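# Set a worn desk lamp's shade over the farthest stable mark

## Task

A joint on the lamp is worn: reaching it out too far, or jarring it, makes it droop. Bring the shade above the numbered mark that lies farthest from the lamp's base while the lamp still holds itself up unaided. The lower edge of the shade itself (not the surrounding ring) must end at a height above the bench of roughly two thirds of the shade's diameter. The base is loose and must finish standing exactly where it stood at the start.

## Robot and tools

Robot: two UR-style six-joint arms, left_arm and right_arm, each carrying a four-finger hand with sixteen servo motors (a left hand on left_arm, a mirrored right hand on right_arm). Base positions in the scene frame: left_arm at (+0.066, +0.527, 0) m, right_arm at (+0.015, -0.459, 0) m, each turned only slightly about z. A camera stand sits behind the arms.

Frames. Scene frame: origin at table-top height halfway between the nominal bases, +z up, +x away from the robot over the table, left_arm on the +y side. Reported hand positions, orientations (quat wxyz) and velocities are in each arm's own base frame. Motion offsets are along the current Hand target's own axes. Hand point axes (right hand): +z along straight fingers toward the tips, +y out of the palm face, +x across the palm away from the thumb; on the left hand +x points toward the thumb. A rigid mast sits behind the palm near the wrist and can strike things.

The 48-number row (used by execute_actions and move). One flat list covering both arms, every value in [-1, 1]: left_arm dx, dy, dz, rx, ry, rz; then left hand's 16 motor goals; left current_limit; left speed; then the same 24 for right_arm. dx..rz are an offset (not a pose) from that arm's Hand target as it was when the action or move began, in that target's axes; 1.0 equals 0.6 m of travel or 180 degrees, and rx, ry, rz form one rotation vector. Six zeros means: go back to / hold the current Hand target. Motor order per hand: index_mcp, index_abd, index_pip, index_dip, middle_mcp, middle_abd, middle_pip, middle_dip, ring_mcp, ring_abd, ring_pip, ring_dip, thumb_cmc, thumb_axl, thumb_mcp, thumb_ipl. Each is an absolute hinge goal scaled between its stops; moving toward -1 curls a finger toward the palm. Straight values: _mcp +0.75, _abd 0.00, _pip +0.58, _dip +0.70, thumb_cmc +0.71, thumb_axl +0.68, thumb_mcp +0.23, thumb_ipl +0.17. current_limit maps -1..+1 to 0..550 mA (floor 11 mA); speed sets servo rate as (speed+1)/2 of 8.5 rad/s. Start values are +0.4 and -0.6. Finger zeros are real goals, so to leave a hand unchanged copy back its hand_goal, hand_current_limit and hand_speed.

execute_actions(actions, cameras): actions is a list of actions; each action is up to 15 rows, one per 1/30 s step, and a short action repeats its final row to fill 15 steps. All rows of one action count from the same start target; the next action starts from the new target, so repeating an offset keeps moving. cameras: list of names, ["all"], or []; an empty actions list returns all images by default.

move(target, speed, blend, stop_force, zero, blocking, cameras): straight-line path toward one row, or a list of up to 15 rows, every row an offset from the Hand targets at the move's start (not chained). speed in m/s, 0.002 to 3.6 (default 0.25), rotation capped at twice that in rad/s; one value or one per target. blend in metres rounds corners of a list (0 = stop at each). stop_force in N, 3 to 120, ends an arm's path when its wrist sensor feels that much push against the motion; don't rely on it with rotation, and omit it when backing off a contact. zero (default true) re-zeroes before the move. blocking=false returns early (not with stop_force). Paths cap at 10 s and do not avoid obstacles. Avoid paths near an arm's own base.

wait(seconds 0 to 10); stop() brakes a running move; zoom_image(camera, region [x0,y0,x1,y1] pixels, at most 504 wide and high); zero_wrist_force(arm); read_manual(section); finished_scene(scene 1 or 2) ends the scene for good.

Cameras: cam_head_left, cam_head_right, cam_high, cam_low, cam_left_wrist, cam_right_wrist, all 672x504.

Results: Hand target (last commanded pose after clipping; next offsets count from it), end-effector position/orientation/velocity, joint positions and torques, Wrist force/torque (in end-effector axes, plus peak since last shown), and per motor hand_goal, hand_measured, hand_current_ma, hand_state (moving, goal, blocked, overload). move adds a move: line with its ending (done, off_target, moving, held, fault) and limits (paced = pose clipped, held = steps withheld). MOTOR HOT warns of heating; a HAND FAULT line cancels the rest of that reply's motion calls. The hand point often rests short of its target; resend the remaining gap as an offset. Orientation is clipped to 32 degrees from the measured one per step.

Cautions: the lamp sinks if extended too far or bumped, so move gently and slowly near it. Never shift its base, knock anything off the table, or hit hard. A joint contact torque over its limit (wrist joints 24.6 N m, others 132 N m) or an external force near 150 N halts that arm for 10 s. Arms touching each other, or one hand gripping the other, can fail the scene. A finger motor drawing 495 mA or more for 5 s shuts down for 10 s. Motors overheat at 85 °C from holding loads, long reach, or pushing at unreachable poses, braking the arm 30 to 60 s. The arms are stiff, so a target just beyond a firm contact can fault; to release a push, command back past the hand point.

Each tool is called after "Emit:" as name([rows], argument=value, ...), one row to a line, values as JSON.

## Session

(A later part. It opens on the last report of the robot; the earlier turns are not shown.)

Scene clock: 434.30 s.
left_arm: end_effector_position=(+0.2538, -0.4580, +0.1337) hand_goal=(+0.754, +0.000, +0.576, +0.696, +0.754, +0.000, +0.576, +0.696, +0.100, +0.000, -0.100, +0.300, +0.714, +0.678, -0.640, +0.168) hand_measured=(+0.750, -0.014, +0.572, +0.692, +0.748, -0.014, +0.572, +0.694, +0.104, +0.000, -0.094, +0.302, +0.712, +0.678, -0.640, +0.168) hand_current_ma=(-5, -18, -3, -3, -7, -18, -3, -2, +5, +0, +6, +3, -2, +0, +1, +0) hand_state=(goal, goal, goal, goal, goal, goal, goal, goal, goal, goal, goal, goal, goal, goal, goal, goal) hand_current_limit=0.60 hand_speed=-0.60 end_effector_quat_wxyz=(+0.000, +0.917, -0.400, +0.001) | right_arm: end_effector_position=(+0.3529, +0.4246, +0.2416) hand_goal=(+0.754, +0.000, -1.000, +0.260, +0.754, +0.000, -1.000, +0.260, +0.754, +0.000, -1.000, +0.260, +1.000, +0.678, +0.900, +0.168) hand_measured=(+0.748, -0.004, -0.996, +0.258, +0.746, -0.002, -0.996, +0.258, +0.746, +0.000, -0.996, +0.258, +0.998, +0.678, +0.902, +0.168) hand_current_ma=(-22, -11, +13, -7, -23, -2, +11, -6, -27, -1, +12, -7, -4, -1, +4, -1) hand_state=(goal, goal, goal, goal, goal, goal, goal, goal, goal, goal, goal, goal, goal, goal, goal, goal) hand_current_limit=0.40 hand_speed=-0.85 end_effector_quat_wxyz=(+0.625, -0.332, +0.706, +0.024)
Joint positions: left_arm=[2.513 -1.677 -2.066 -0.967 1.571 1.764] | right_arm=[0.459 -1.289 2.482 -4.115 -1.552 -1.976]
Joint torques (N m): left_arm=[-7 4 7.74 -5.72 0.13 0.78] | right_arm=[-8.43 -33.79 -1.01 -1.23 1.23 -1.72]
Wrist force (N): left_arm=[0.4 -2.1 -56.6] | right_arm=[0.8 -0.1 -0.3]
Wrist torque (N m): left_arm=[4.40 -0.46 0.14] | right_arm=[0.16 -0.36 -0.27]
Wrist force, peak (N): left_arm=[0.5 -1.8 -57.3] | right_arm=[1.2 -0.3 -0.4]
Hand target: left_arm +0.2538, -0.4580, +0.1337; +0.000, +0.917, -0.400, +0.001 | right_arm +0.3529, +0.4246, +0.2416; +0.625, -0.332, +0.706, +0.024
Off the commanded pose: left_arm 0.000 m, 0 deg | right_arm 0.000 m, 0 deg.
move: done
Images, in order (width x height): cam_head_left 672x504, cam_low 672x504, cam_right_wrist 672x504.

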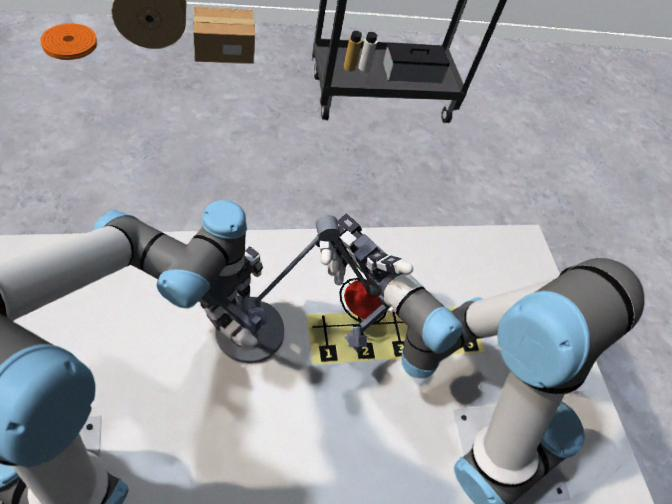

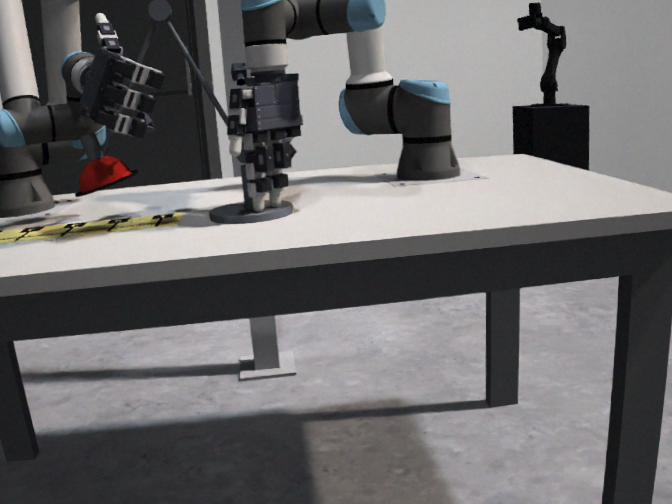

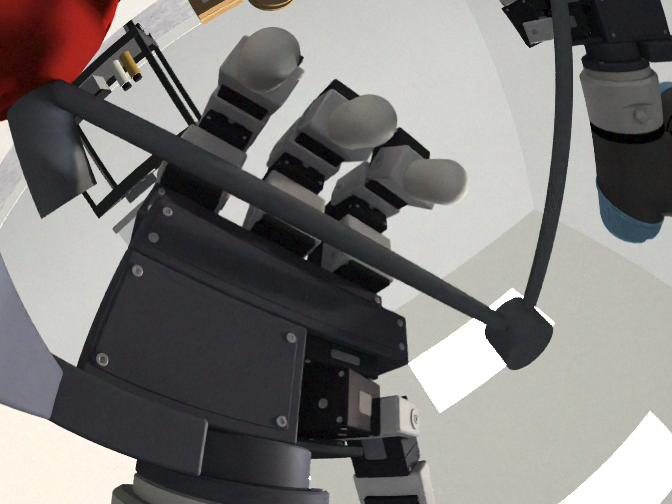

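Emit:
move([
  [0,0,0,0,0,0, 0.754,0,0.576,0.696, 0.754,0,0.576,0.696, 0.1,0,-0.1,0.3, 0.714,0.678,-0.64,0.168, 0.6,-0.6, 0,-0.04,0,0,0,0, 0.754,0,-1,0.26, 0.754,0,-1,0.26, 0.754,0,-1,0.26, 1,0.678,0.9,0.168, 0.4,-0.85],
  [0,0,0,0,0,0, 0.754,0,0.576,0.696, 0.754,0,0.576,0.696, 0.1,0,-0.1,0.3, 0.714,0.678,-0.64,0.168, 0.6,-0.6, 0,-0.05,-0.167,0,0,0, 0.754,0,-1,0.26, 0.754,0,-1,0.26, 0.754,0,-1,0.26, 1,0.678,0.9,0.168, 0.4,-0.85],
  [0,0,0,0,0,0, 0.754,0,0.576,0.696, 0.754,0,0.576,0.696, 0.1,0,-0.1,0.3, 0.714,0.678,-0.64,0.168, 0.6,-0.6, -0.032,-0.256,-0.286,0,0,0, 0.754,0,-1,0.26, 0.754,0,-1,0.26, 0.754,0,-1,0.26, 1,0.678,0.9,0.168, 0.4,-0.85],
], speed=[0.03, 0.08, 0.12], blend=[0.005, 0.02, 0], cameras=["cam_low","cam_head_left","cam_head_right"])

Emit:
zoom_image(camera="cam_low", region=[0, 0, 336, 280])

Emit:
zoom_image(camera="cam_head_left", region=[180, 180, 516, 400])

Emit:
zoom_image(camera="cam_head_right", region=[180, 180, 516, 400])

Scene clock: 448.23 s.
left_arm: end_effector_position=(+0.2538, -0.4580, +0.1337) hand_goal=(+0.754, +0.000, +0.576, +0.696, +0.754, +0.000, +0.576, +0.696, +0.100, +0.000, -0.100, +0.300, +0.714, +0.678, -0.640, +0.168) hand_measured=(+0.750, -0.014, +0.572, +0.692, +0.748, -0.014, +0.572, +0.694, +0.104, +0.000, -0.094, +0.302, +0.712, +0.678, -0.640, +0.168) hand_current_ma=(-5, -18, -3, -3, -7, -18, -3, -2, +5, +0, +6, +3, -2, +0, +1, +0) hand_state=(goal, goal, goal, goal, goal, goal, goal, goal, goal, goal, goal, goal, goal, goal, goal, goal) hand_current_limit=0.60 hand_speed=-0.60 end_effector_quat_wxyz=(+0.000, +0.917, -0.400, +0.001) | right_arm: end_effector_position=(+0.2825, +0.2381, +0.3548) hand_goal=(+0.754, +0.000, -1.000, +0.260, +0.754, +0.000, -1.000, +0.260, +0.754, +0.000, -1.000, +0.260, +1.000, +0.678, +0.900, +0.168) hand_measured=(+0.754, +0.002, -0.996, +0.264, +0.754, +0.002, -0.996, +0.262, +0.752, +0.000, -0.996, +0.262, +0.998, +0.678, +0.902, +0.168) hand_current_ma=(+0, +4, +12, +8, +0, +6, +10, +7, -6, +0, +11, +8, -4, -1, +4, -1) hand_state=(goal, goal, goal, goal, goal, goal, goal, goal, goal, goal, goal, goal, goal, goal, goal, goal) hand_current_limit=0.40 hand_speed=-0.85 end_effector_quat_wxyz=(+0.623, -0.334, +0.707, +0.023)
Joint positions: left_arm=[2.513 -1.677 -2.066 -0.967 1.571 1.764] | right_arm=[-0.834 -2.883 2.696 -2.224 -0.341 -2.676]
Joint torques (N m): left_arm=[-7.93 4.35 7.8 -5.61 0.02 0.81] | right_arm=[-1.34 26.03 -13.45 -0.3 0.39 -1.57]
Wrist force (N): left_arm=[0.0 -2.2 -56.8] | right_arm=[0.7 0.0 -0.6]
Wrist torque (N m): left_arm=[4.39 -0.41 0.11] | right_arm=[0.26 -0.31 -0.32]
Wrist force, peak (N): left_arm=[0.3 -1.9 -57.4] | right_arm=[3.5 12.9 6.0]
Hand target: left_arm +0.2538, -0.4580, +0.1337; +0.000, +0.917, -0.400, +0.001 | right_arm +0.2806, +0.2365, +0.3547; +0.625, -0.332, +0.706, +0.024
Off the commanded pose: left_arm 0.000 m, 0 deg | right_arm 0.002 m, 0 deg.
move: done
Images, in order (width x height): cam_head_left 672x504, cam_head_right 672x504, cam_low 672x504.

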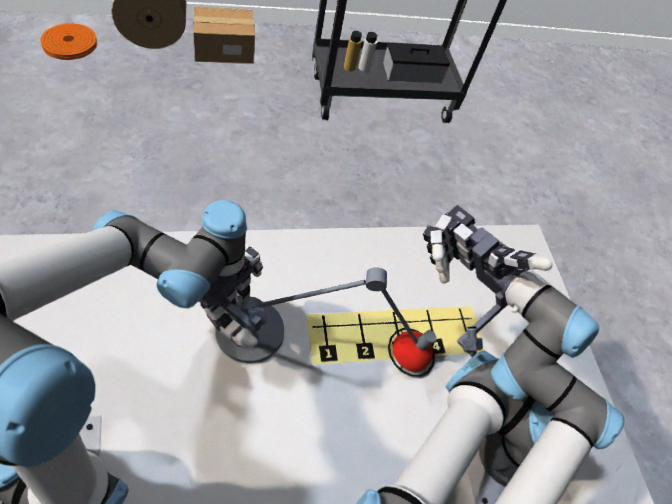

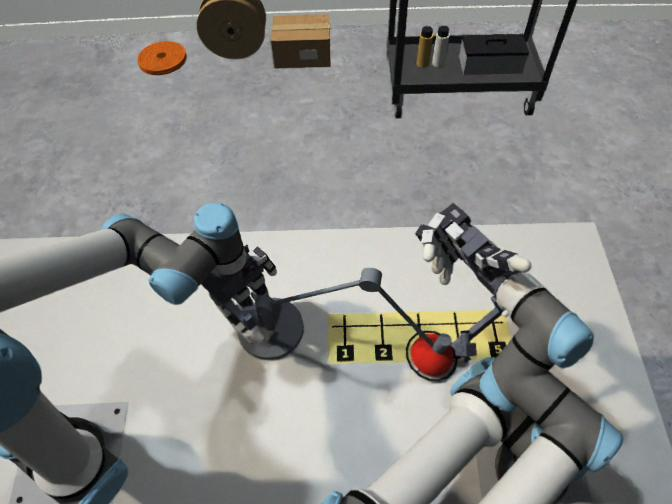

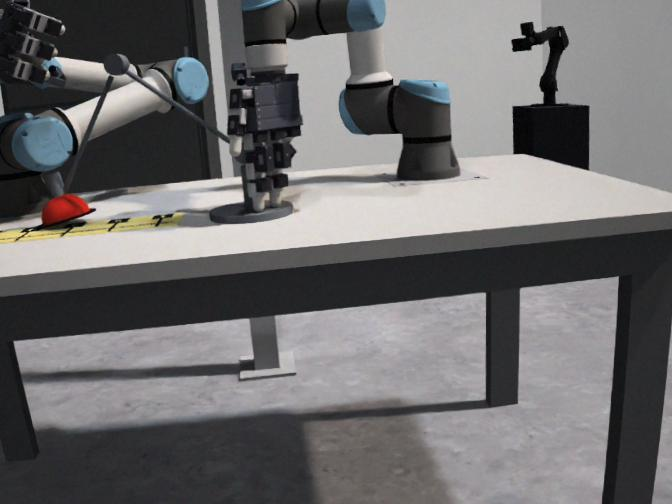

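Scaled by 1.500.

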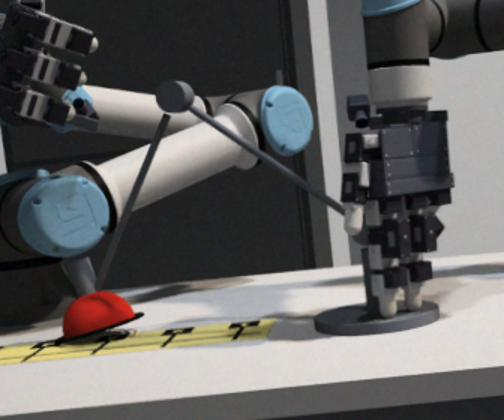

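Scaled by 1.500.

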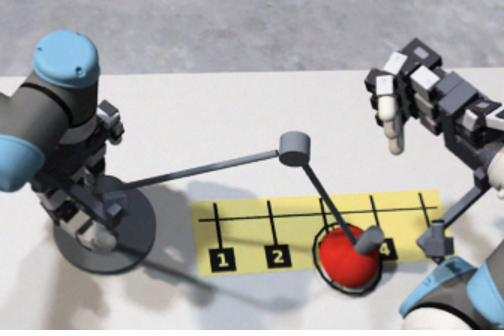

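Scaled by 1.500.

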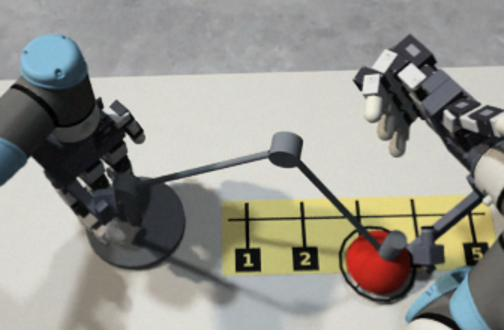

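Emit:
zoom_image(camera="cam_head_left", region=[190, 240, 470, 390])

Emit:
zoom_image(camera="cam_head_right", region=[190, 240, 490, 400])

Emit:
zoom_image(camera="cam_low", region=[20, 30, 310, 250])

Scaled by 1.800.

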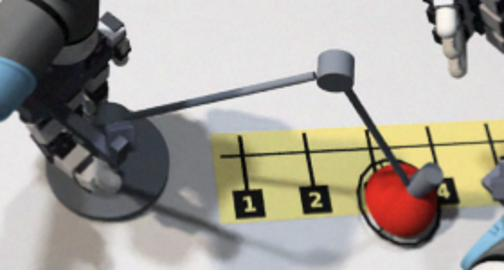

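Scaled by 1.680.

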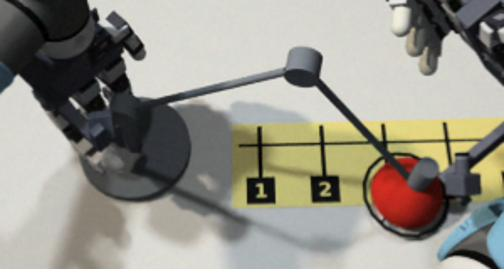

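Scaled by 1.738.

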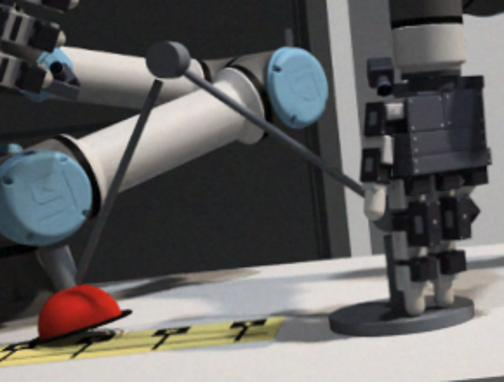

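Emit:
move(target=[0,0,0,0,0,0, 0.754,0,0.576,0.696, 0.754,0,0.576,0.696, 0.1,0,-0.1,0.3, 0.714,0.678,-0.64,0.168, 0.6,-0.6, 0.1502,0.045,0.1215,0.0552,0.0799,-0.0625, 0.754,0,-1,0.26, 0.754,0,-1,0.26, 0.754,0,-1,0.26, 1,0.678,0.9,0.168, 0.4,-0.85], speed=0.06, cameras=["cam_low","cam_head_left","cam_head_right","cam_right_wrist"])

Emit:
zoom_image(camera="cam_head_left", region=[180, 180, 516, 400])

Scene clock: 512.70 s.
left_arm: end_effector_position=(+0.2538, -0.4580, +0.1337) hand_goal=(+0.754, +0.000, +0.576, +0.696, +0.754, +0.000, +0.576, +0.696, +0.100, +0.000, -0.100, +0.300, +0.714, +0.678, -0.640, +0.168) hand_measured=(+0.750, -0.014, +0.572, +0.692, +0.748, -0.014, +0.572, +0.694, +0.104, +0.000, -0.094, +0.302, +0.712, +0.678, -0.640, +0.168) hand_current_ma=(-5, -18, -3, -3, -7, -18, -3, -2, +5, +0, +6, +3, -2, +0, +1, +0) hand_state=(goal, goal, goal, goal, goal, goal, goal, goal, goal, goal, goal, goal, goal, goal, goal, goal) hand_current_limit=0.60 hand_speed=-0.60 end_effector_quat_wxyz=(+0.000, +0.917, -0.400, +0.001) | right_arm: end_effector_position=(+0.3306, +0.2507, +0.2477) hand_goal=(+0.754, +0.000, -1.000, +0.260, +0.754, +0.000, -1.000, +0.260, +0.754, +0.000, -1.000, +0.260, +1.000, +0.678, +0.900, +0.168) hand_measured=(+0.752, +0.002, -0.996, +0.264, +0.752, +0.002, -0.996, +0.262, +0.752, +0.000, -0.996, +0.262, +0.998, +0.678, +0.902, +0.168) hand_current_ma=(-3, +4, +12, +8, -3, +6, +10, +7, -6, +0, +11, +8, -4, -1, +4, -1) hand_state=(goal, goal, goal, goal, goal, goal, goal, goal, goal, goal, goal, goal, goal, goal, goal, goal) hand_current_limit=0.40 hand_speed=-0.85 end_effector_quat_wxyz=(+0.558, -0.344, +0.742, -0.140)
Joint positions: left_arm=[2.513 -1.677 -2.066 -0.967 1.571 1.764] | right_arm=[0.002 -1.921 2.777 -3.646 -1.395 -2.315]
Joint torques (N m): left_arm=[-7.41 2.9 6.98 -5.63 0.05 0.83] | right_arm=[-3.64 -4.83 -8.35 -2 0.38 0.5]
Wrist force (N): left_arm=[0.4 -1.9 -56.8] | right_arm=[1.4 0.1 -0.3]
Wrist torque (N m): left_arm=[4.45 -0.47 0.12] | right_arm=[0.35 -0.39 -0.24]
Wrist force, peak (N): left_arm=[0.3 -2.0 -57.6] | right_arm=[1.4 0.7 -1.0]
Hand target: left_arm +0.2538, -0.4580, +0.1337; +0.000, +0.917, -0.400, +0.001 | right_arm +0.3305, +0.2507, +0.2476; +0.558, -0.344, +0.742, -0.140
Off the commanded pose: left_arm 0.000 m, 0 deg | right_arm 0.000 m, 0 deg.
move: done
Images, in order (width x height): cam_head_left 672x504, cam_head_right 672x504, cam_low 672x504, cam_right_wrist 672x504.

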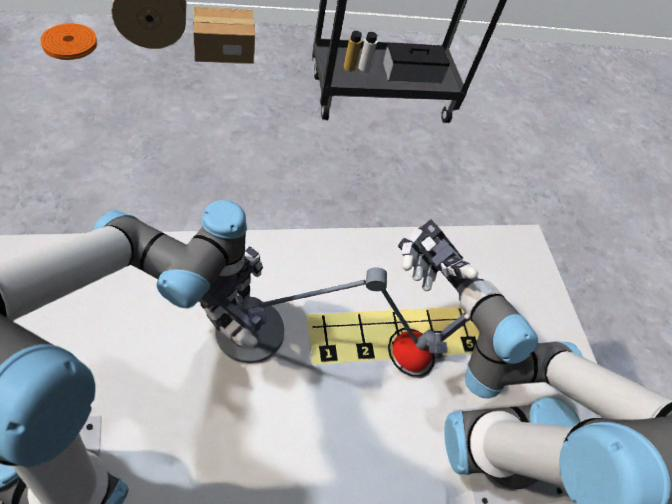

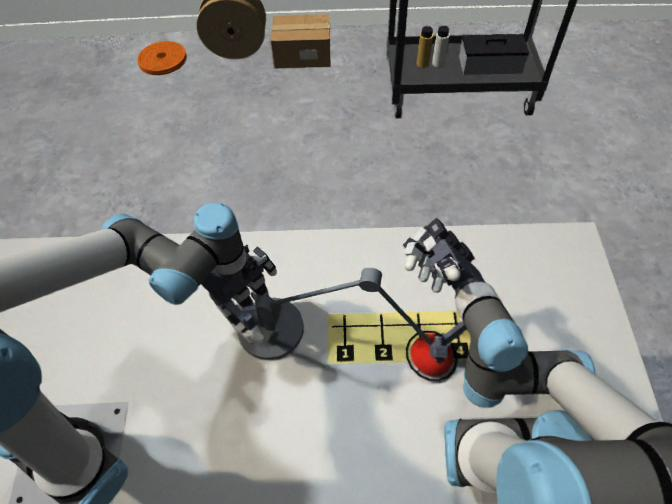

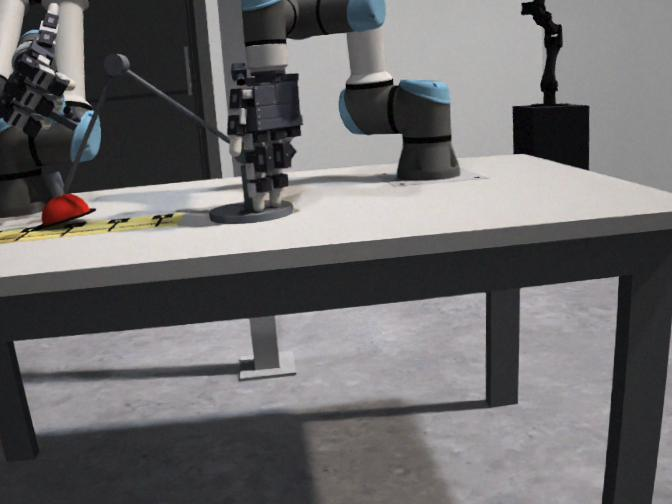

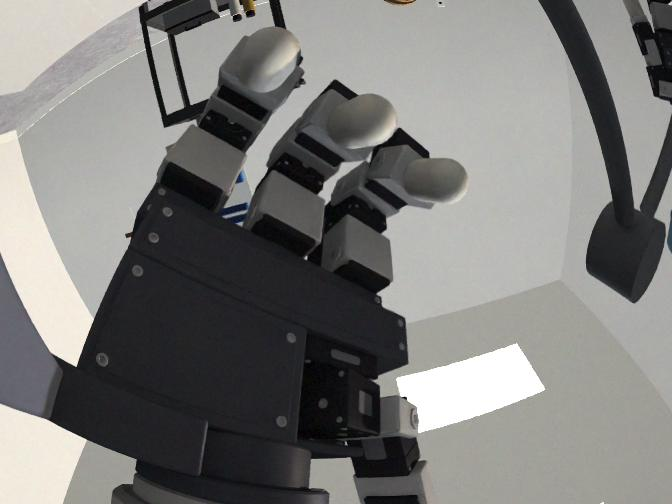

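Scaled by 1.500.

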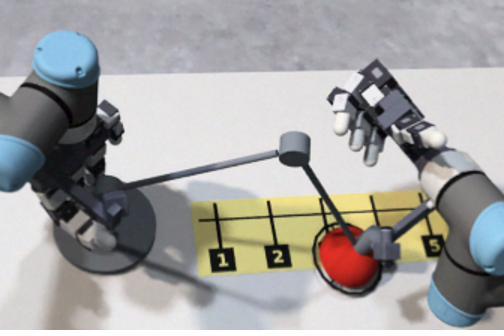

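Emit:
move(target=[0,0,0,0,0,0, 0.754,0,0.576,0.696, 0.754,0,0.576,0.696, 0.1,0,-0.1,0.3, 0.714,0.678,-0.64,0.168, 0.6,-0.6, 0,0.0817,-0.0115,0,0,0, 0.754,0,-1,0.26, 0.754,0,-1,0.26, 0.754,0,-1,0.26, 1,0.678,0.9,0.168, 0.4,-0.85], speed=0.06, cameras=["cam_low","cam_head_right","cam_right_wrist"])

Scene clock: 524.60 s.
left_arm: end_effector_position=(+0.2538, -0.4580, +0.1337) hand_goal=(+0.754, +0.000, +0.576, +0.696, +0.754, +0.000, +0.576, +0.696, +0.100, +0.000, -0.100, +0.300, +0.714, +0.678, -0.640, +0.168) hand_measured=(+0.750, -0.014, +0.572, +0.692, +0.748, -0.014, +0.572, +0.694, +0.104, +0.000, -0.094, +0.302, +0.712, +0.678, -0.640, +0.168) hand_current_ma=(-5, -18, -3, -3, -7, -18, -3, -2, +5, +0, +6, +3, -2, +0, +1, +0) hand_state=(goal, goal, goal, goal, goal, goal, goal, goal, goal, goal, goal, goal, goal, goal, goal, goal) hand_current_limit=0.60 hand_speed=-0.60 end_effector_quat_wxyz=(+0.000, +0.917, -0.400, +0.001) | right_arm: end_effector_position=(+0.3067, +0.2849, +0.2209) hand_goal=(+0.754, +0.000, -1.000, +0.260, +0.754, +0.000, -1.000, +0.260, +0.754, +0.000, -1.000, +0.260, +1.000, +0.678, +0.900, +0.168) hand_measured=(+0.752, +0.002, -0.996, +0.264, +0.752, +0.002, -0.996, +0.262, +0.752, +0.000, -0.996, +0.262, +0.998, +0.678, +0.902, +0.168) hand_current_ma=(-4, +4, +12, +8, -4, +6, +10, +7, -6, +0, +11, +8, -4, -1, +4, -1) hand_state=(goal, goal, goal, goal, goal, goal, goal, goal, goal, goal, goal, goal, goal, goal, goal, goal) hand_current_limit=0.40 hand_speed=-0.85 end_effector_quat_wxyz=(+0.558, -0.344, +0.742, -0.140)
Joint positions: left_arm=[2.513 -1.677 -2.066 -0.967 1.571 1.764] | right_arm=[0.245 -1.721 2.791 -3.865 -1.624 -2.232]
Joint torques (N m): left_arm=[-6.85 4.33 8 -5.7 0.02 0.56] | right_arm=[1.68 -10.7 -25.18 -2.12 0.41 -1.7]
Wrist force (N): left_arm=[0.0 -2.0 -56.7] | right_arm=[0.5 0.1 0.1]
Wrist torque (N m): left_arm=[4.43 -0.42 0.10] | right_arm=[0.27 -0.24 -0.30]
Wrist force, peak (N): left_arm=[0.3 -1.9 -57.5] | right_arm=[1.1 0.0 -0.8]
Hand target: left_arm +0.2538, -0.4580, +0.1337; +0.000, +0.917, -0.400, +0.001 | right_arm +0.3067, +0.2849, +0.2210; +0.558, -0.344, +0.742, -0.140
Off the commanded pose: left_arm 0.000 m, 0 deg | right_arm 0.000 m, 0 deg.
move: done
Images, in order (width x height): cam_head_right 672x504, cam_low 672x504, cam_right_wrist 672x504.

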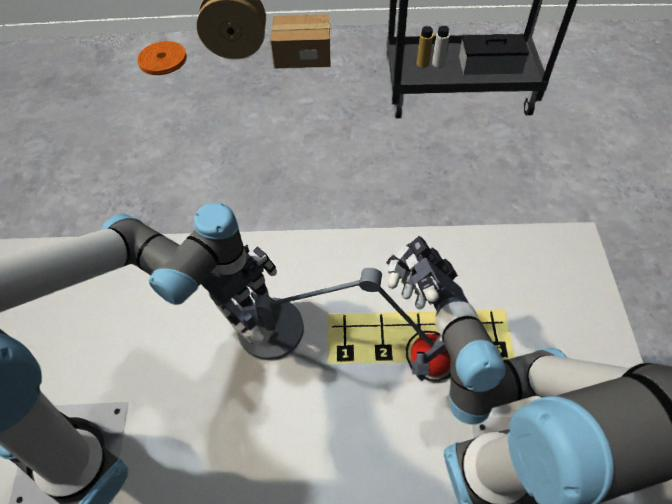

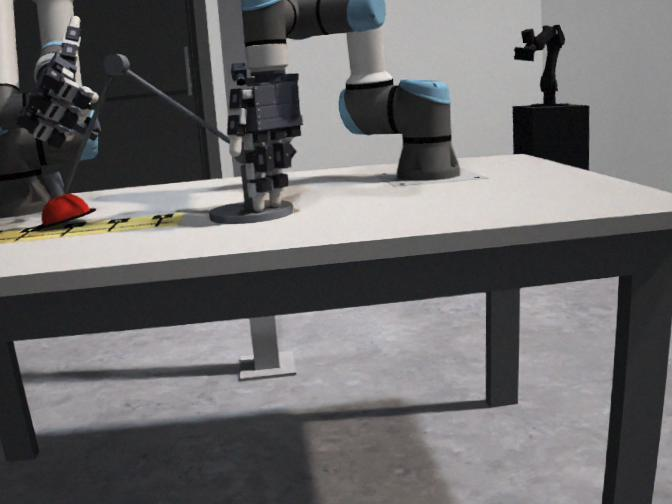

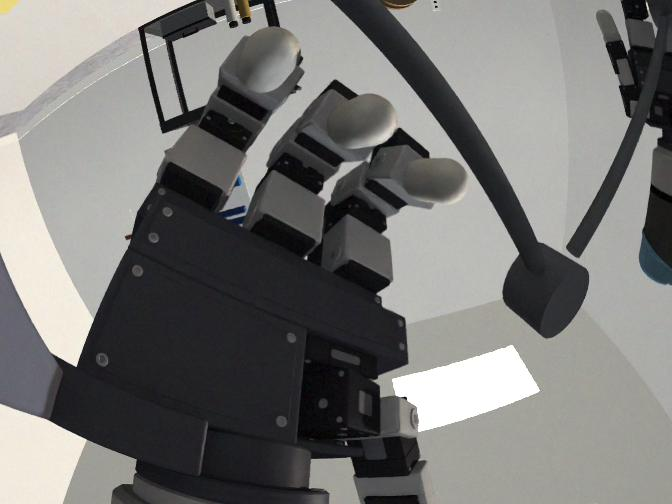

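Emit:
move(target=[0,0,0,0,0,0, 0.754,0,0.576,0.696, 0.754,0,0.576,0.696, 0.1,0,-0.1,0.3, 0.714,0.678,-0.64,0.168, 0.6,-0.6, -0.0333,0.075,-0.005,0,0,0, 0.754,0,-1,0.26, 0.754,0,-1,0.26, 0.754,0,-1,0.26, 1,0.678,0.9,0.168, 0.4,-0.85], speed=0.05, cameras=["cam_low","cam_head_right","cam_right_wrist"])

Scene clock: 531.73 s.
left_arm: end_effector_position=(+0.2538, -0.4580, +0.1337) hand_goal=(+0.754, +0.000, +0.576, +0.696, +0.754, +0.000, +0.576, +0.696, +0.100, +0.000, -0.100, +0.300, +0.714, +0.678, -0.640, +0.168) hand_measured=(+0.750, -0.014, +0.572, +0.692, +0.748, -0.014, +0.572, +0.694, +0.104, +0.000, -0.094, +0.302, +0.712, +0.678, -0.640, +0.168) hand_current_ma=(-5, -18, -3, -3, -7, -18, -3, -2, +5, +0, +6, +3, -2, +0, +1, +0) hand_state=(goal, goal, goal, goal, goal, goal, goal, goal, goal, goal, goal, goal, goal, goal, goal, goal) hand_current_limit=0.60 hand_speed=-0.60 end_effector_quat_wxyz=(+0.000, +0.917, -0.400, +0.001) | right_arm: end_effector_position=(+0.2908, +0.3303, +0.2100) hand_goal=(+0.754, +0.000, -1.000, +0.260, +0.754, +0.000, -1.000, +0.260, +0.754, +0.000, -1.000, +0.260, +1.000, +0.678, +0.900, +0.168) hand_measured=(+0.752, +0.002, -0.996, +0.264, +0.752, +0.002, -0.996, +0.262, +0.752, +0.000, -0.996, +0.262, +0.998, +0.678, +0.902, +0.168) hand_current_ma=(-4, +4, +12, +8, -4, +6, +10, +7, -6, +0, +11, +8, -4, -1, +4, -1) hand_state=(goal, goal, goal, goal, goal, goal, goal, goal, goal, goal, goal, goal, goal, goal, goal, goal) hand_current_limit=0.40 hand_speed=-0.85 end_effector_quat_wxyz=(+0.558, -0.344, +0.742, -0.140)
Joint positions: left_arm=[2.513 -1.677 -2.066 -0.967 1.571 1.764] | right_arm=[0.516 -1.561 2.719 -3.936 -1.878 -2.137]
Joint torques (N m): left_arm=[-7.32 4.2 7.15 -5.59 0 0.56] | right_arm=[1.45 -22.87 -0.51 -0.8 0.73 -1.82]
Wrist force (N): left_arm=[0.3 -1.8 -56.9] | right_arm=[0.7 0.4 -0.1]
Wrist torque (N m): left_arm=[4.44 -0.46 0.12] | right_arm=[0.35 -0.31 -0.24]
Wrist force, peak (N): left_arm=[0.3 -2.0 -57.4] | right_arm=[1.0 0.5 0.0]
Hand target: left_arm +0.2538, -0.4580, +0.1337; +0.000, +0.917, -0.400, +0.001 | right_arm +0.2908, +0.3303, +0.2099; +0.558, -0.344, +0.742, -0.140
Off the commanded pose: left_arm 0.000 m, 0 deg | right_arm 0.000 m, 0 deg.
move: done
Images, in order (width x height): cam_head_right 672x504, cam_low 672x504, cam_right_wrist 672x504.

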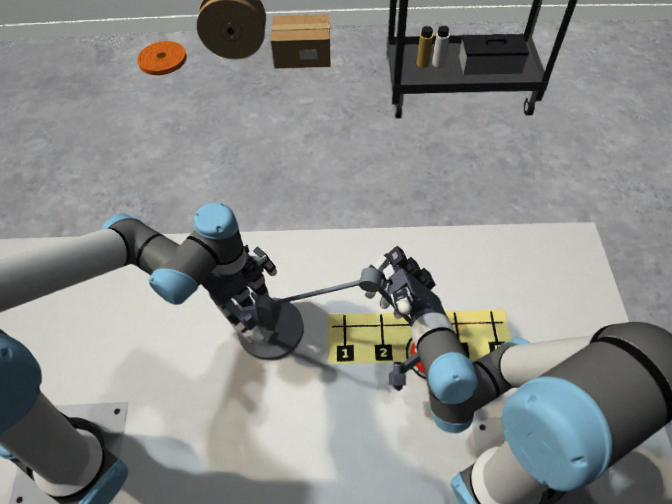

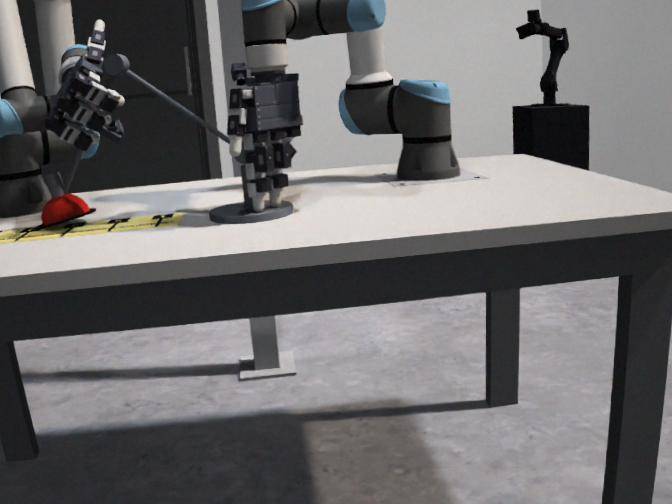

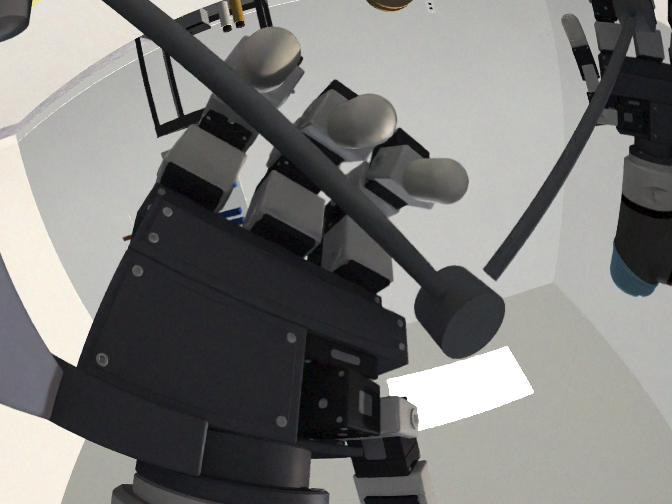

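Emit:
move([
  [0,0,0,0,0,0, 0.754,0,0.576,0.696, 0.754,0,0.576,0.696, 0.1,0,-0.1,0.3, 0.714,0.678,-0.64,0.168, 0.6,-0.6, -0.0086,0.0125,0.0070,0,-0.0139,0.0241, 0.754,0,-1,0.26, 0.754,0,-1,0.26, 0.754,0,-1,0.26, 1,0.678,0.9,0.168, 0.4,-0.8],
  [0,0,0,0,0,0, 0.754,0,0.576,0.696, 0.754,0,0.576,0.696, 0.1,0,-0.1,0.3, 0.714,0.678,-0.64,0.168, 0.6,-0.6, -0.0086,0.0125,0.0070,0,-0.0139,0.0241, -0.6,0,-1,0.1, -0.6,0,-1,0.1, -0.6,0,-1,0.1, 1,0.678,0.9,0.168, 0.6,-0.75],
], speed=0.04, cameras=["cam_low","cam_head_right","cam_right_wrist"])

Emit:
zoom_image(camera="cam_low", region=[0, 0, 336, 280])

Scene clock: 542.03 s.
left_arm: end_effector_position=(+0.2538, -0.4580, +0.1337) hand_goal=(+0.754, +0.000, +0.576, +0.696, +0.754, +0.000, +0.576, +0.696, +0.100, +0.000, -0.100, +0.300, +0.714, +0.678, -0.640, +0.168) hand_measured=(+0.750, -0.014, +0.572, +0.692, +0.748, -0.014, +0.572, +0.694, +0.104, +0.000, -0.094, +0.302, +0.712, +0.678, -0.640, +0.168) hand_current_ma=(-5, -18, -3, -3, -7, -18, -3, -2, +5, +0, +6, +3, -2, +0, +1, +0) hand_state=(goal, goal, goal, goal, goal, goal, goal, goal, goal, goal, goal, goal, goal, goal, goal, goal) hand_current_limit=0.60 hand_speed=-0.60 end_effector_quat_wxyz=(+0.000, +0.917, -0.400, +0.001) | right_arm: end_effector_position=(+0.2927, +0.3399, +0.2079) hand_goal=(-0.600, +0.000, -1.000, +0.100, -0.600, +0.000, -1.000, +0.100, -0.600, +0.000, -1.000, +0.100, +1.000, +0.678, +0.900, +0.168) hand_measured=(-0.258, +0.002, -0.968, +0.102, -0.248, +0.002, -0.974, +0.102, -0.242, +0.002, -0.978, +0.104, +0.998, +0.678, +0.902, +0.168) hand_current_ma=(+440, +4, +119, +8, +440, +6, +89, +6, +440, +6, +79, +8, -4, -1, +4, -1) hand_state=(blocked, goal, blocked, goal, blocked, goal, blocked, goal, blocked, goal, blocked, goal, goal, goal, goal, goal) hand_current_limit=0.60 hand_speed=-0.75 end_effector_quat_wxyz=(+0.579, -0.319, +0.742, -0.111)
Joint positions: left_arm=[2.513 -1.677 -2.066 -0.967 1.571 1.764] | right_arm=[0.519 -1.459 2.723 -4.081 -1.858 -2.072]
Joint torques (N m): left_arm=[-7.35 4.36 7.33 -5.74 0.27 0.38] | right_arm=[-5.08 -25.04 -0.84 -2.2 -1.08 -1.67]
Wrist force (N): left_arm=[0.4 -1.9 -57.1] | right_arm=[0.6 0.4 -0.3]
Wrist torque (N m): left_arm=[4.45 -0.47 0.14] | right_arm=[0.39 -0.38 -0.37]
Wrist force, peak (N): left_arm=[0.4 -2.0 -57.4] | right_arm=[0.6 5.1 2.2]
Hand target: left_arm +0.2538, -0.4580, +0.1337; +0.000, +0.917, -0.400, +0.001 | right_arm +0.2927, +0.3399, +0.2079; +0.579, -0.319, +0.742, -0.111
Off the commanded pose: left_arm 0.000 m, 0 deg | right_arm 0.000 m, 0 deg.
move: done
Images, in order (width x height): cam_head_right 672x504, cam_low 672x504, cam_right_wrist 672x504.

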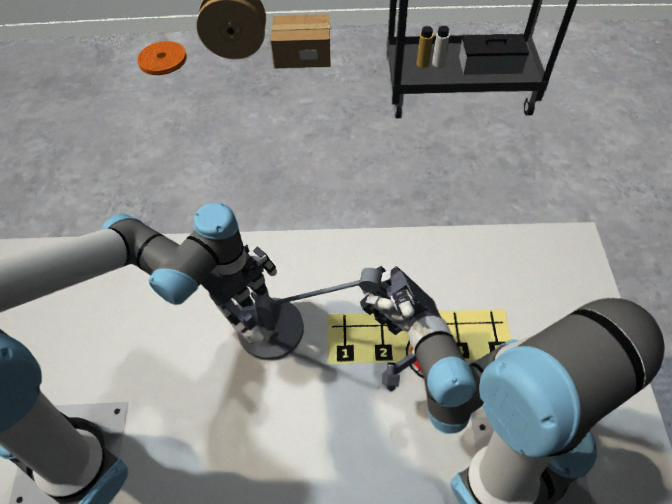

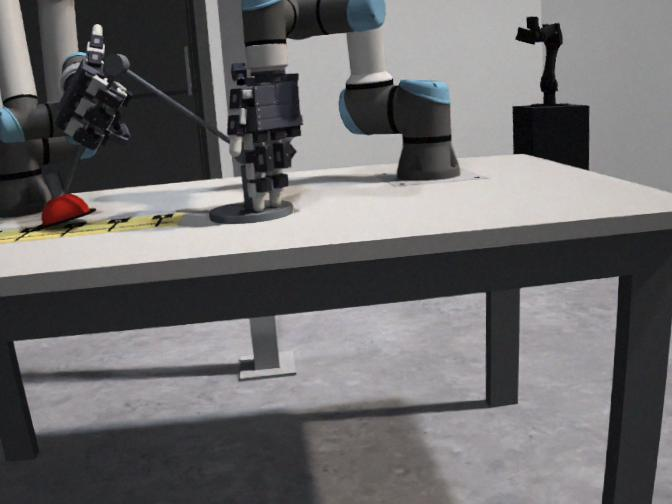

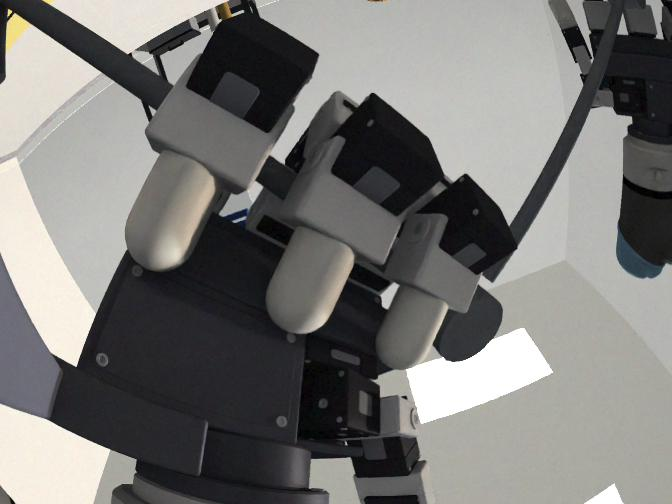

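Scaled by 1.500.

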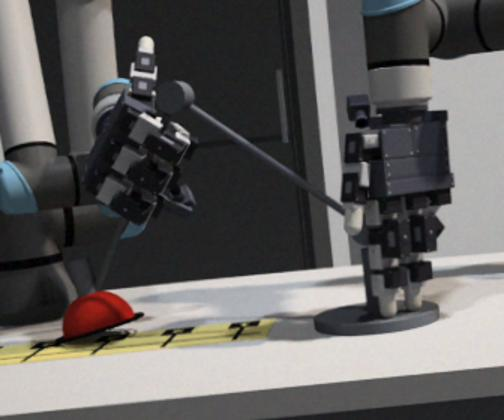

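Emit:
move(target=[0,0,-0.0030,0,0,0, 0.754,0,0.576,0.696, 0.754,0,0.576,0.696, 0.1,0,-0.1,0.3, 0.714,0.678,-0.64,0.168, 0.6,-0.6, 0,0,0,0,0,0, -0.6,0,-1,0.1, -0.6,0,-1,0.1, -0.6,0,-1,0.1, 1,0.678,0.9,0.168, 0.76,-0.8], speed=0.01)

Scene clock: 552.70 s.
left_arm: end_effector_position=(+0.2537, -0.4580, +0.1354) hand_goal=(+0.754, +0.000, +0.576, +0.696, +0.754, +0.000, +0.576, +0.696, +0.100, +0.000, -0.100, +0.300, +0.714, +0.678, -0.640, +0.168) hand_measured=(+0.750, -0.006, +0.572, +0.692, +0.748, -0.006, +0.572, +0.694, +0.104, +0.000, -0.094, +0.302, +0.712, +0.678, -0.640, +0.168) hand_current_ma=(-5, -5, -3, -3, -6, -5, -3, -2, +5, +0, +6, +3, -2, +0, +1, +0) hand_state=(goal, goal, goal, goal, goal, goal, goal, goal, goal, goal, goal, goal, goal, goal, goal, goal) hand_current_limit=0.60 hand_speed=-0.60 end_effector_quat_wxyz=(+0.000, +0.917, -0.400, +0.001) | right_arm: end_effector_position=(+0.2927, +0.3399, +0.2079) hand_goal=(-0.600, +0.000, -1.000, +0.100, -0.600, +0.000, -1.000, +0.100, -0.600, +0.000, -1.000, +0.100, +1.000, +0.678, +0.900, +0.168) hand_measured=(-0.258, +0.002, -0.966, +0.102, -0.248, +0.002, -0.974, +0.102, -0.244, +0.002, -0.976, +0.102, +0.998, +0.678, +0.902, +0.168) hand_current_ma=(+484, +4, +122, +8, +484, +6, +92, +6, +484, +6, +82, +7, -4, -1, +4, -1) hand_state=(blocked, goal, blocked, goal, blocked, goal, blocked, goal, blocked, goal, blocked, goal, goal, goal, goal, goal) hand_current_limit=0.76 hand_speed=-0.80 end_effector_quat_wxyz=(+0.579, -0.319, +0.742, -0.111)
Joint positions: left_arm=[2.513 -1.675 -2.064 -0.972 1.571 1.764] | right_arm=[0.519 -1.459 2.723 -4.081 -1.858 -2.072]
Joint torques (N m): left_arm=[-7.32 31.35 30.51 1.41 0.16 0.22] | right_arm=[-5.96 -23.41 -5.6 -4.07 -1.08 -1.39]
Wrist force (N): left_arm=[0.2 -1.2 -7.7] | right_arm=[0.4 0.3 0.0]
Wrist torque (N m): left_arm=[0.69 -0.22 0.11] | right_arm=[0.37 -0.36 -0.39]
Wrist force, peak (N): left_arm=[0.2 -1.8 -57.4] | right_arm=[1.0 0.3 0.2]
Hand target: left_arm +0.2538, -0.4580, +0.1355; +0.000, +0.917, -0.400, +0.001 | right_arm +0.2927, +0.3399, +0.2079; +0.579, -0.319, +0.742, -0.111
Off the commanded pose: left_arm 0.000 m, 0 deg | right_arm 0.000 m, 0 deg.
move: done

Emit:
move(target=[0,0,0,0,0,0, 0.754,0,0.576,0.696, 0.754,0,0.576,0.696, 0.1,0,-0.1,0.3, 0.714,0.678,-0.64,0.168, 0.6,-0.6, -0.007,-0.0423,0.0913,-0.0525,-0.0355,-0.0205, -0.6,0,-1,0.1, -0.6,0,-1,0.1, -0.6,0,-1,0.1, 1,0.678,0.9,0.168, 0.76,-0.8], speed=0.02, cameras=["cam_low","cam_head_right","cam_head_left","cam_right_wrist"])

Emit:
zoom_image(camera="cam_head_left", region=[180, 180, 516, 400])

Emit:
zoom_image(camera="cam_low", region=[0, 0, 336, 280])

Emit:
zoom_image(camera="cam_head_right", region=[180, 180, 516, 400])

Scene clock: 560.73 s.
left_arm: end_effector_position=(+0.2538, -0.4580, +0.1355) hand_goal=(+0.754, +0.000, +0.576, +0.696, +0.754, +0.000, +0.576, +0.696, +0.100, +0.000, -0.100, +0.300, +0.714, +0.678, -0.640, +0.168) hand_measured=(+0.766, -0.010, +0.586, +0.700, +0.734, -0.004, +0.566, +0.690, +0.104, +0.000, -0.094, +0.302, +0.712, +0.678, -0.640, +0.168) hand_current_ma=(+20, -11, +12, +4, -39, -2, -15, -5, +5, +0, +6, +3, -2, +0, +1, +0) hand_state=(goal, goal, goal, goal, blocked, goal, goal, goal, goal, goal, goal, goal, goal, goal, goal, goal) hand_current_limit=0.60 hand_speed=-0.60 end_effector_quat_wxyz=(+0.000, +0.917, -0.400, +0.001) | right_arm: end_effector_position=(+0.3531, +0.3340, +0.2080) hand_goal=(-0.600, +0.000, -1.000, +0.100, -0.600, +0.000, -1.000, +0.100, -0.600, +0.000, -1.000, +0.100, +1.000, +0.678, +0.900, +0.168) hand_measured=(-0.258, +0.002, -0.966, +0.102, -0.248, +0.002, -0.974, +0.102, -0.266, +0.004, -0.960, +0.102, +0.998, +0.678, +0.902, +0.168) hand_current_ma=(+484, +4, +122, +8, +484, +6, +92, +5, +484, +8, +149, +4, -4, -1, +4, -1) hand_state=(blocked, goal, blocked, goal, blocked, goal, blocked, goal, blocked, goal, blocked, goal, goal, goal, goal, goal) hand_current_limit=0.76 hand_speed=-0.80 end_effector_quat_wxyz=(+0.587, -0.395, +0.705, -0.050) end_effector_velocity=(+0.001, +0.000, +0.000) end_effector_angular_velocity=(+0.000, +0.001, -0.003)
Joint positions: left_arm=[2.513 -1.675 -2.064 -0.972 1.571 1.764] | right_arm=[0.183 -1.414 2.656 -4.064 -1.34 -2.243]
Joint velocities: left_arm=[within noise] | right_arm=[0.002 0.002 -0.002 0 -0.005 0.002]
Joint torques (N m): left_arm=[-8.61 32.19 29.67 3.55 0.18 -0.54] | right_arm=[5.64 -15.52 -3.53 -3.28 -1.9 1.47]
Wrist force (N): left_arm=[0.1 -1.1 -4.5] | right_arm=[0.5 2.8 -0.9]
Wrist torque (N m): left_arm=[0.45 -0.27 0.06] | right_arm=[0.49 -0.27 -0.12]
Wrist force, peak (N): left_arm=[0.6 -1.2 -7.9] | right_arm=[1.1 4.5 0.3]
Hand target: left_arm +0.2538, -0.4580, +0.1355; +0.000, +0.917, -0.400, +0.001 | right_arm +0.3530, +0.3340, +0.2080; +0.587, -0.395, +0.705, -0.050
Off the commanded pose: left_arm 0.000 m, 0 deg | right_arm 0.000 m, 0 deg.
move: done
Images, in order (width x height): cam_head_left 672x504, cam_head_right 672x504, cam_low 672x504, cam_right_wrist 672x504.

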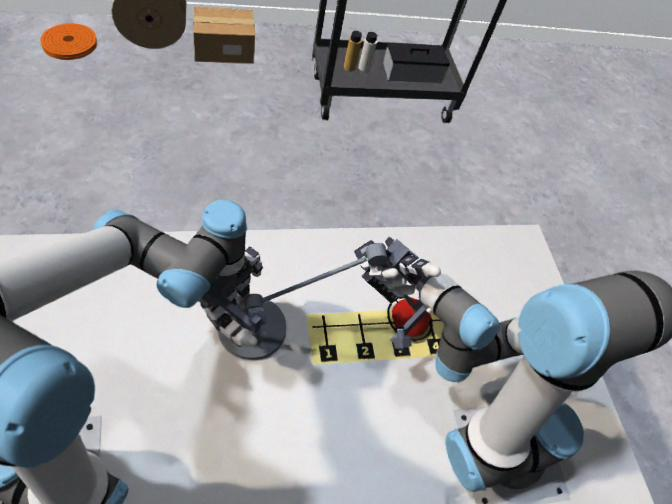

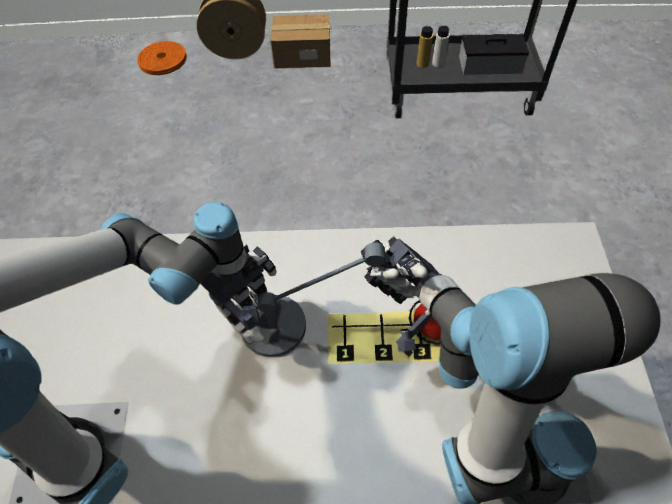

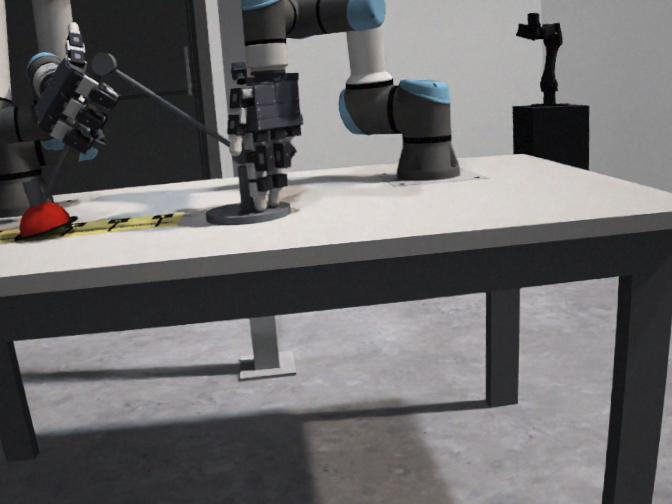

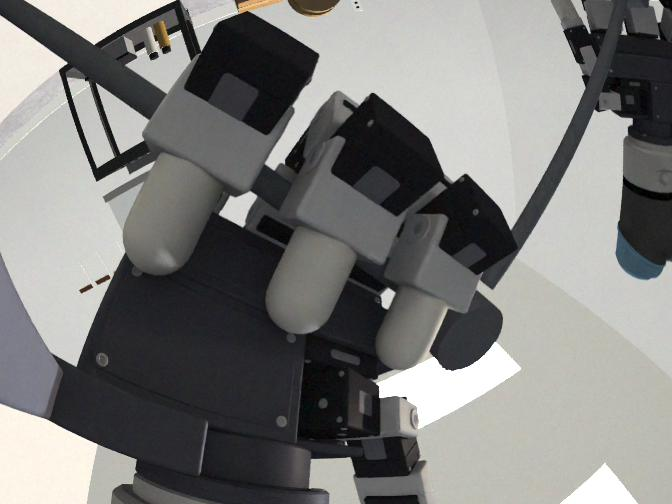

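Scaled by 1.500.

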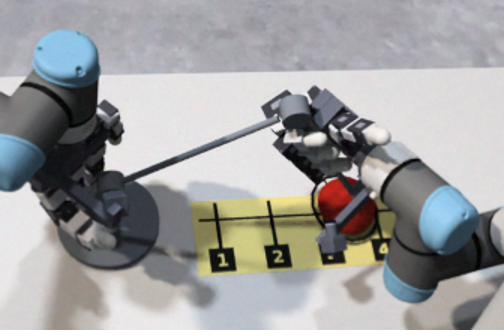

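Scaled by 1.500.

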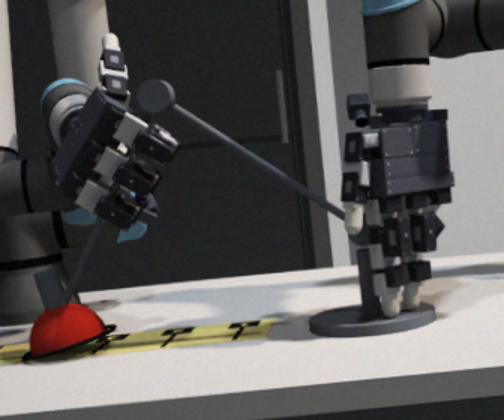

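Scaled by 1.500.

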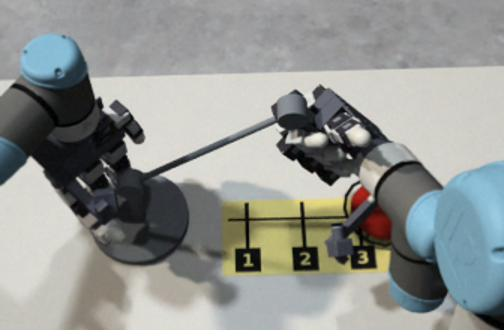

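Emit:
zoom_image(camera="cam_head_left", region=[200, 280, 300, 370])

Emit:
zoom_image(camera="cam_head_right", region=[220, 280, 320, 370])

Emit:
zoom_image(camera="cam_low", region=[195, 180, 305, 235])

Scaled by 5.040.

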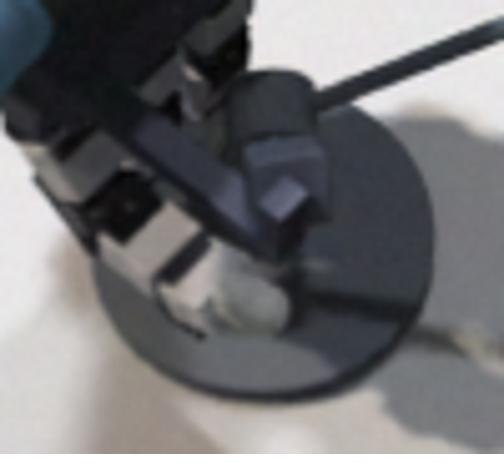

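Scaled by 5.040.

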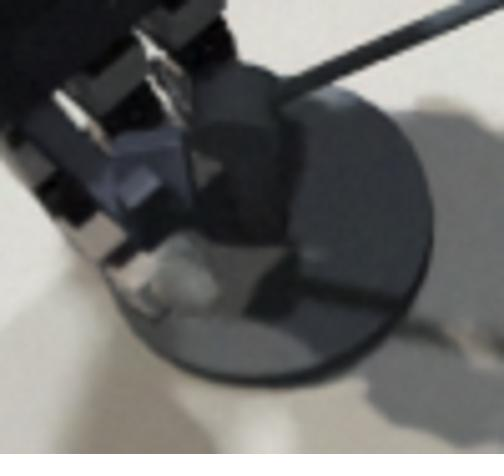

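Scaled by 4.582.

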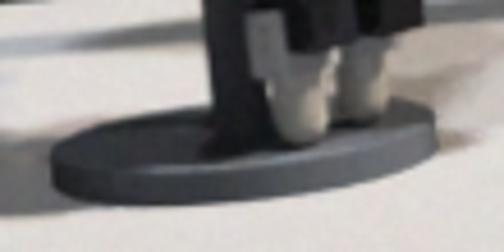

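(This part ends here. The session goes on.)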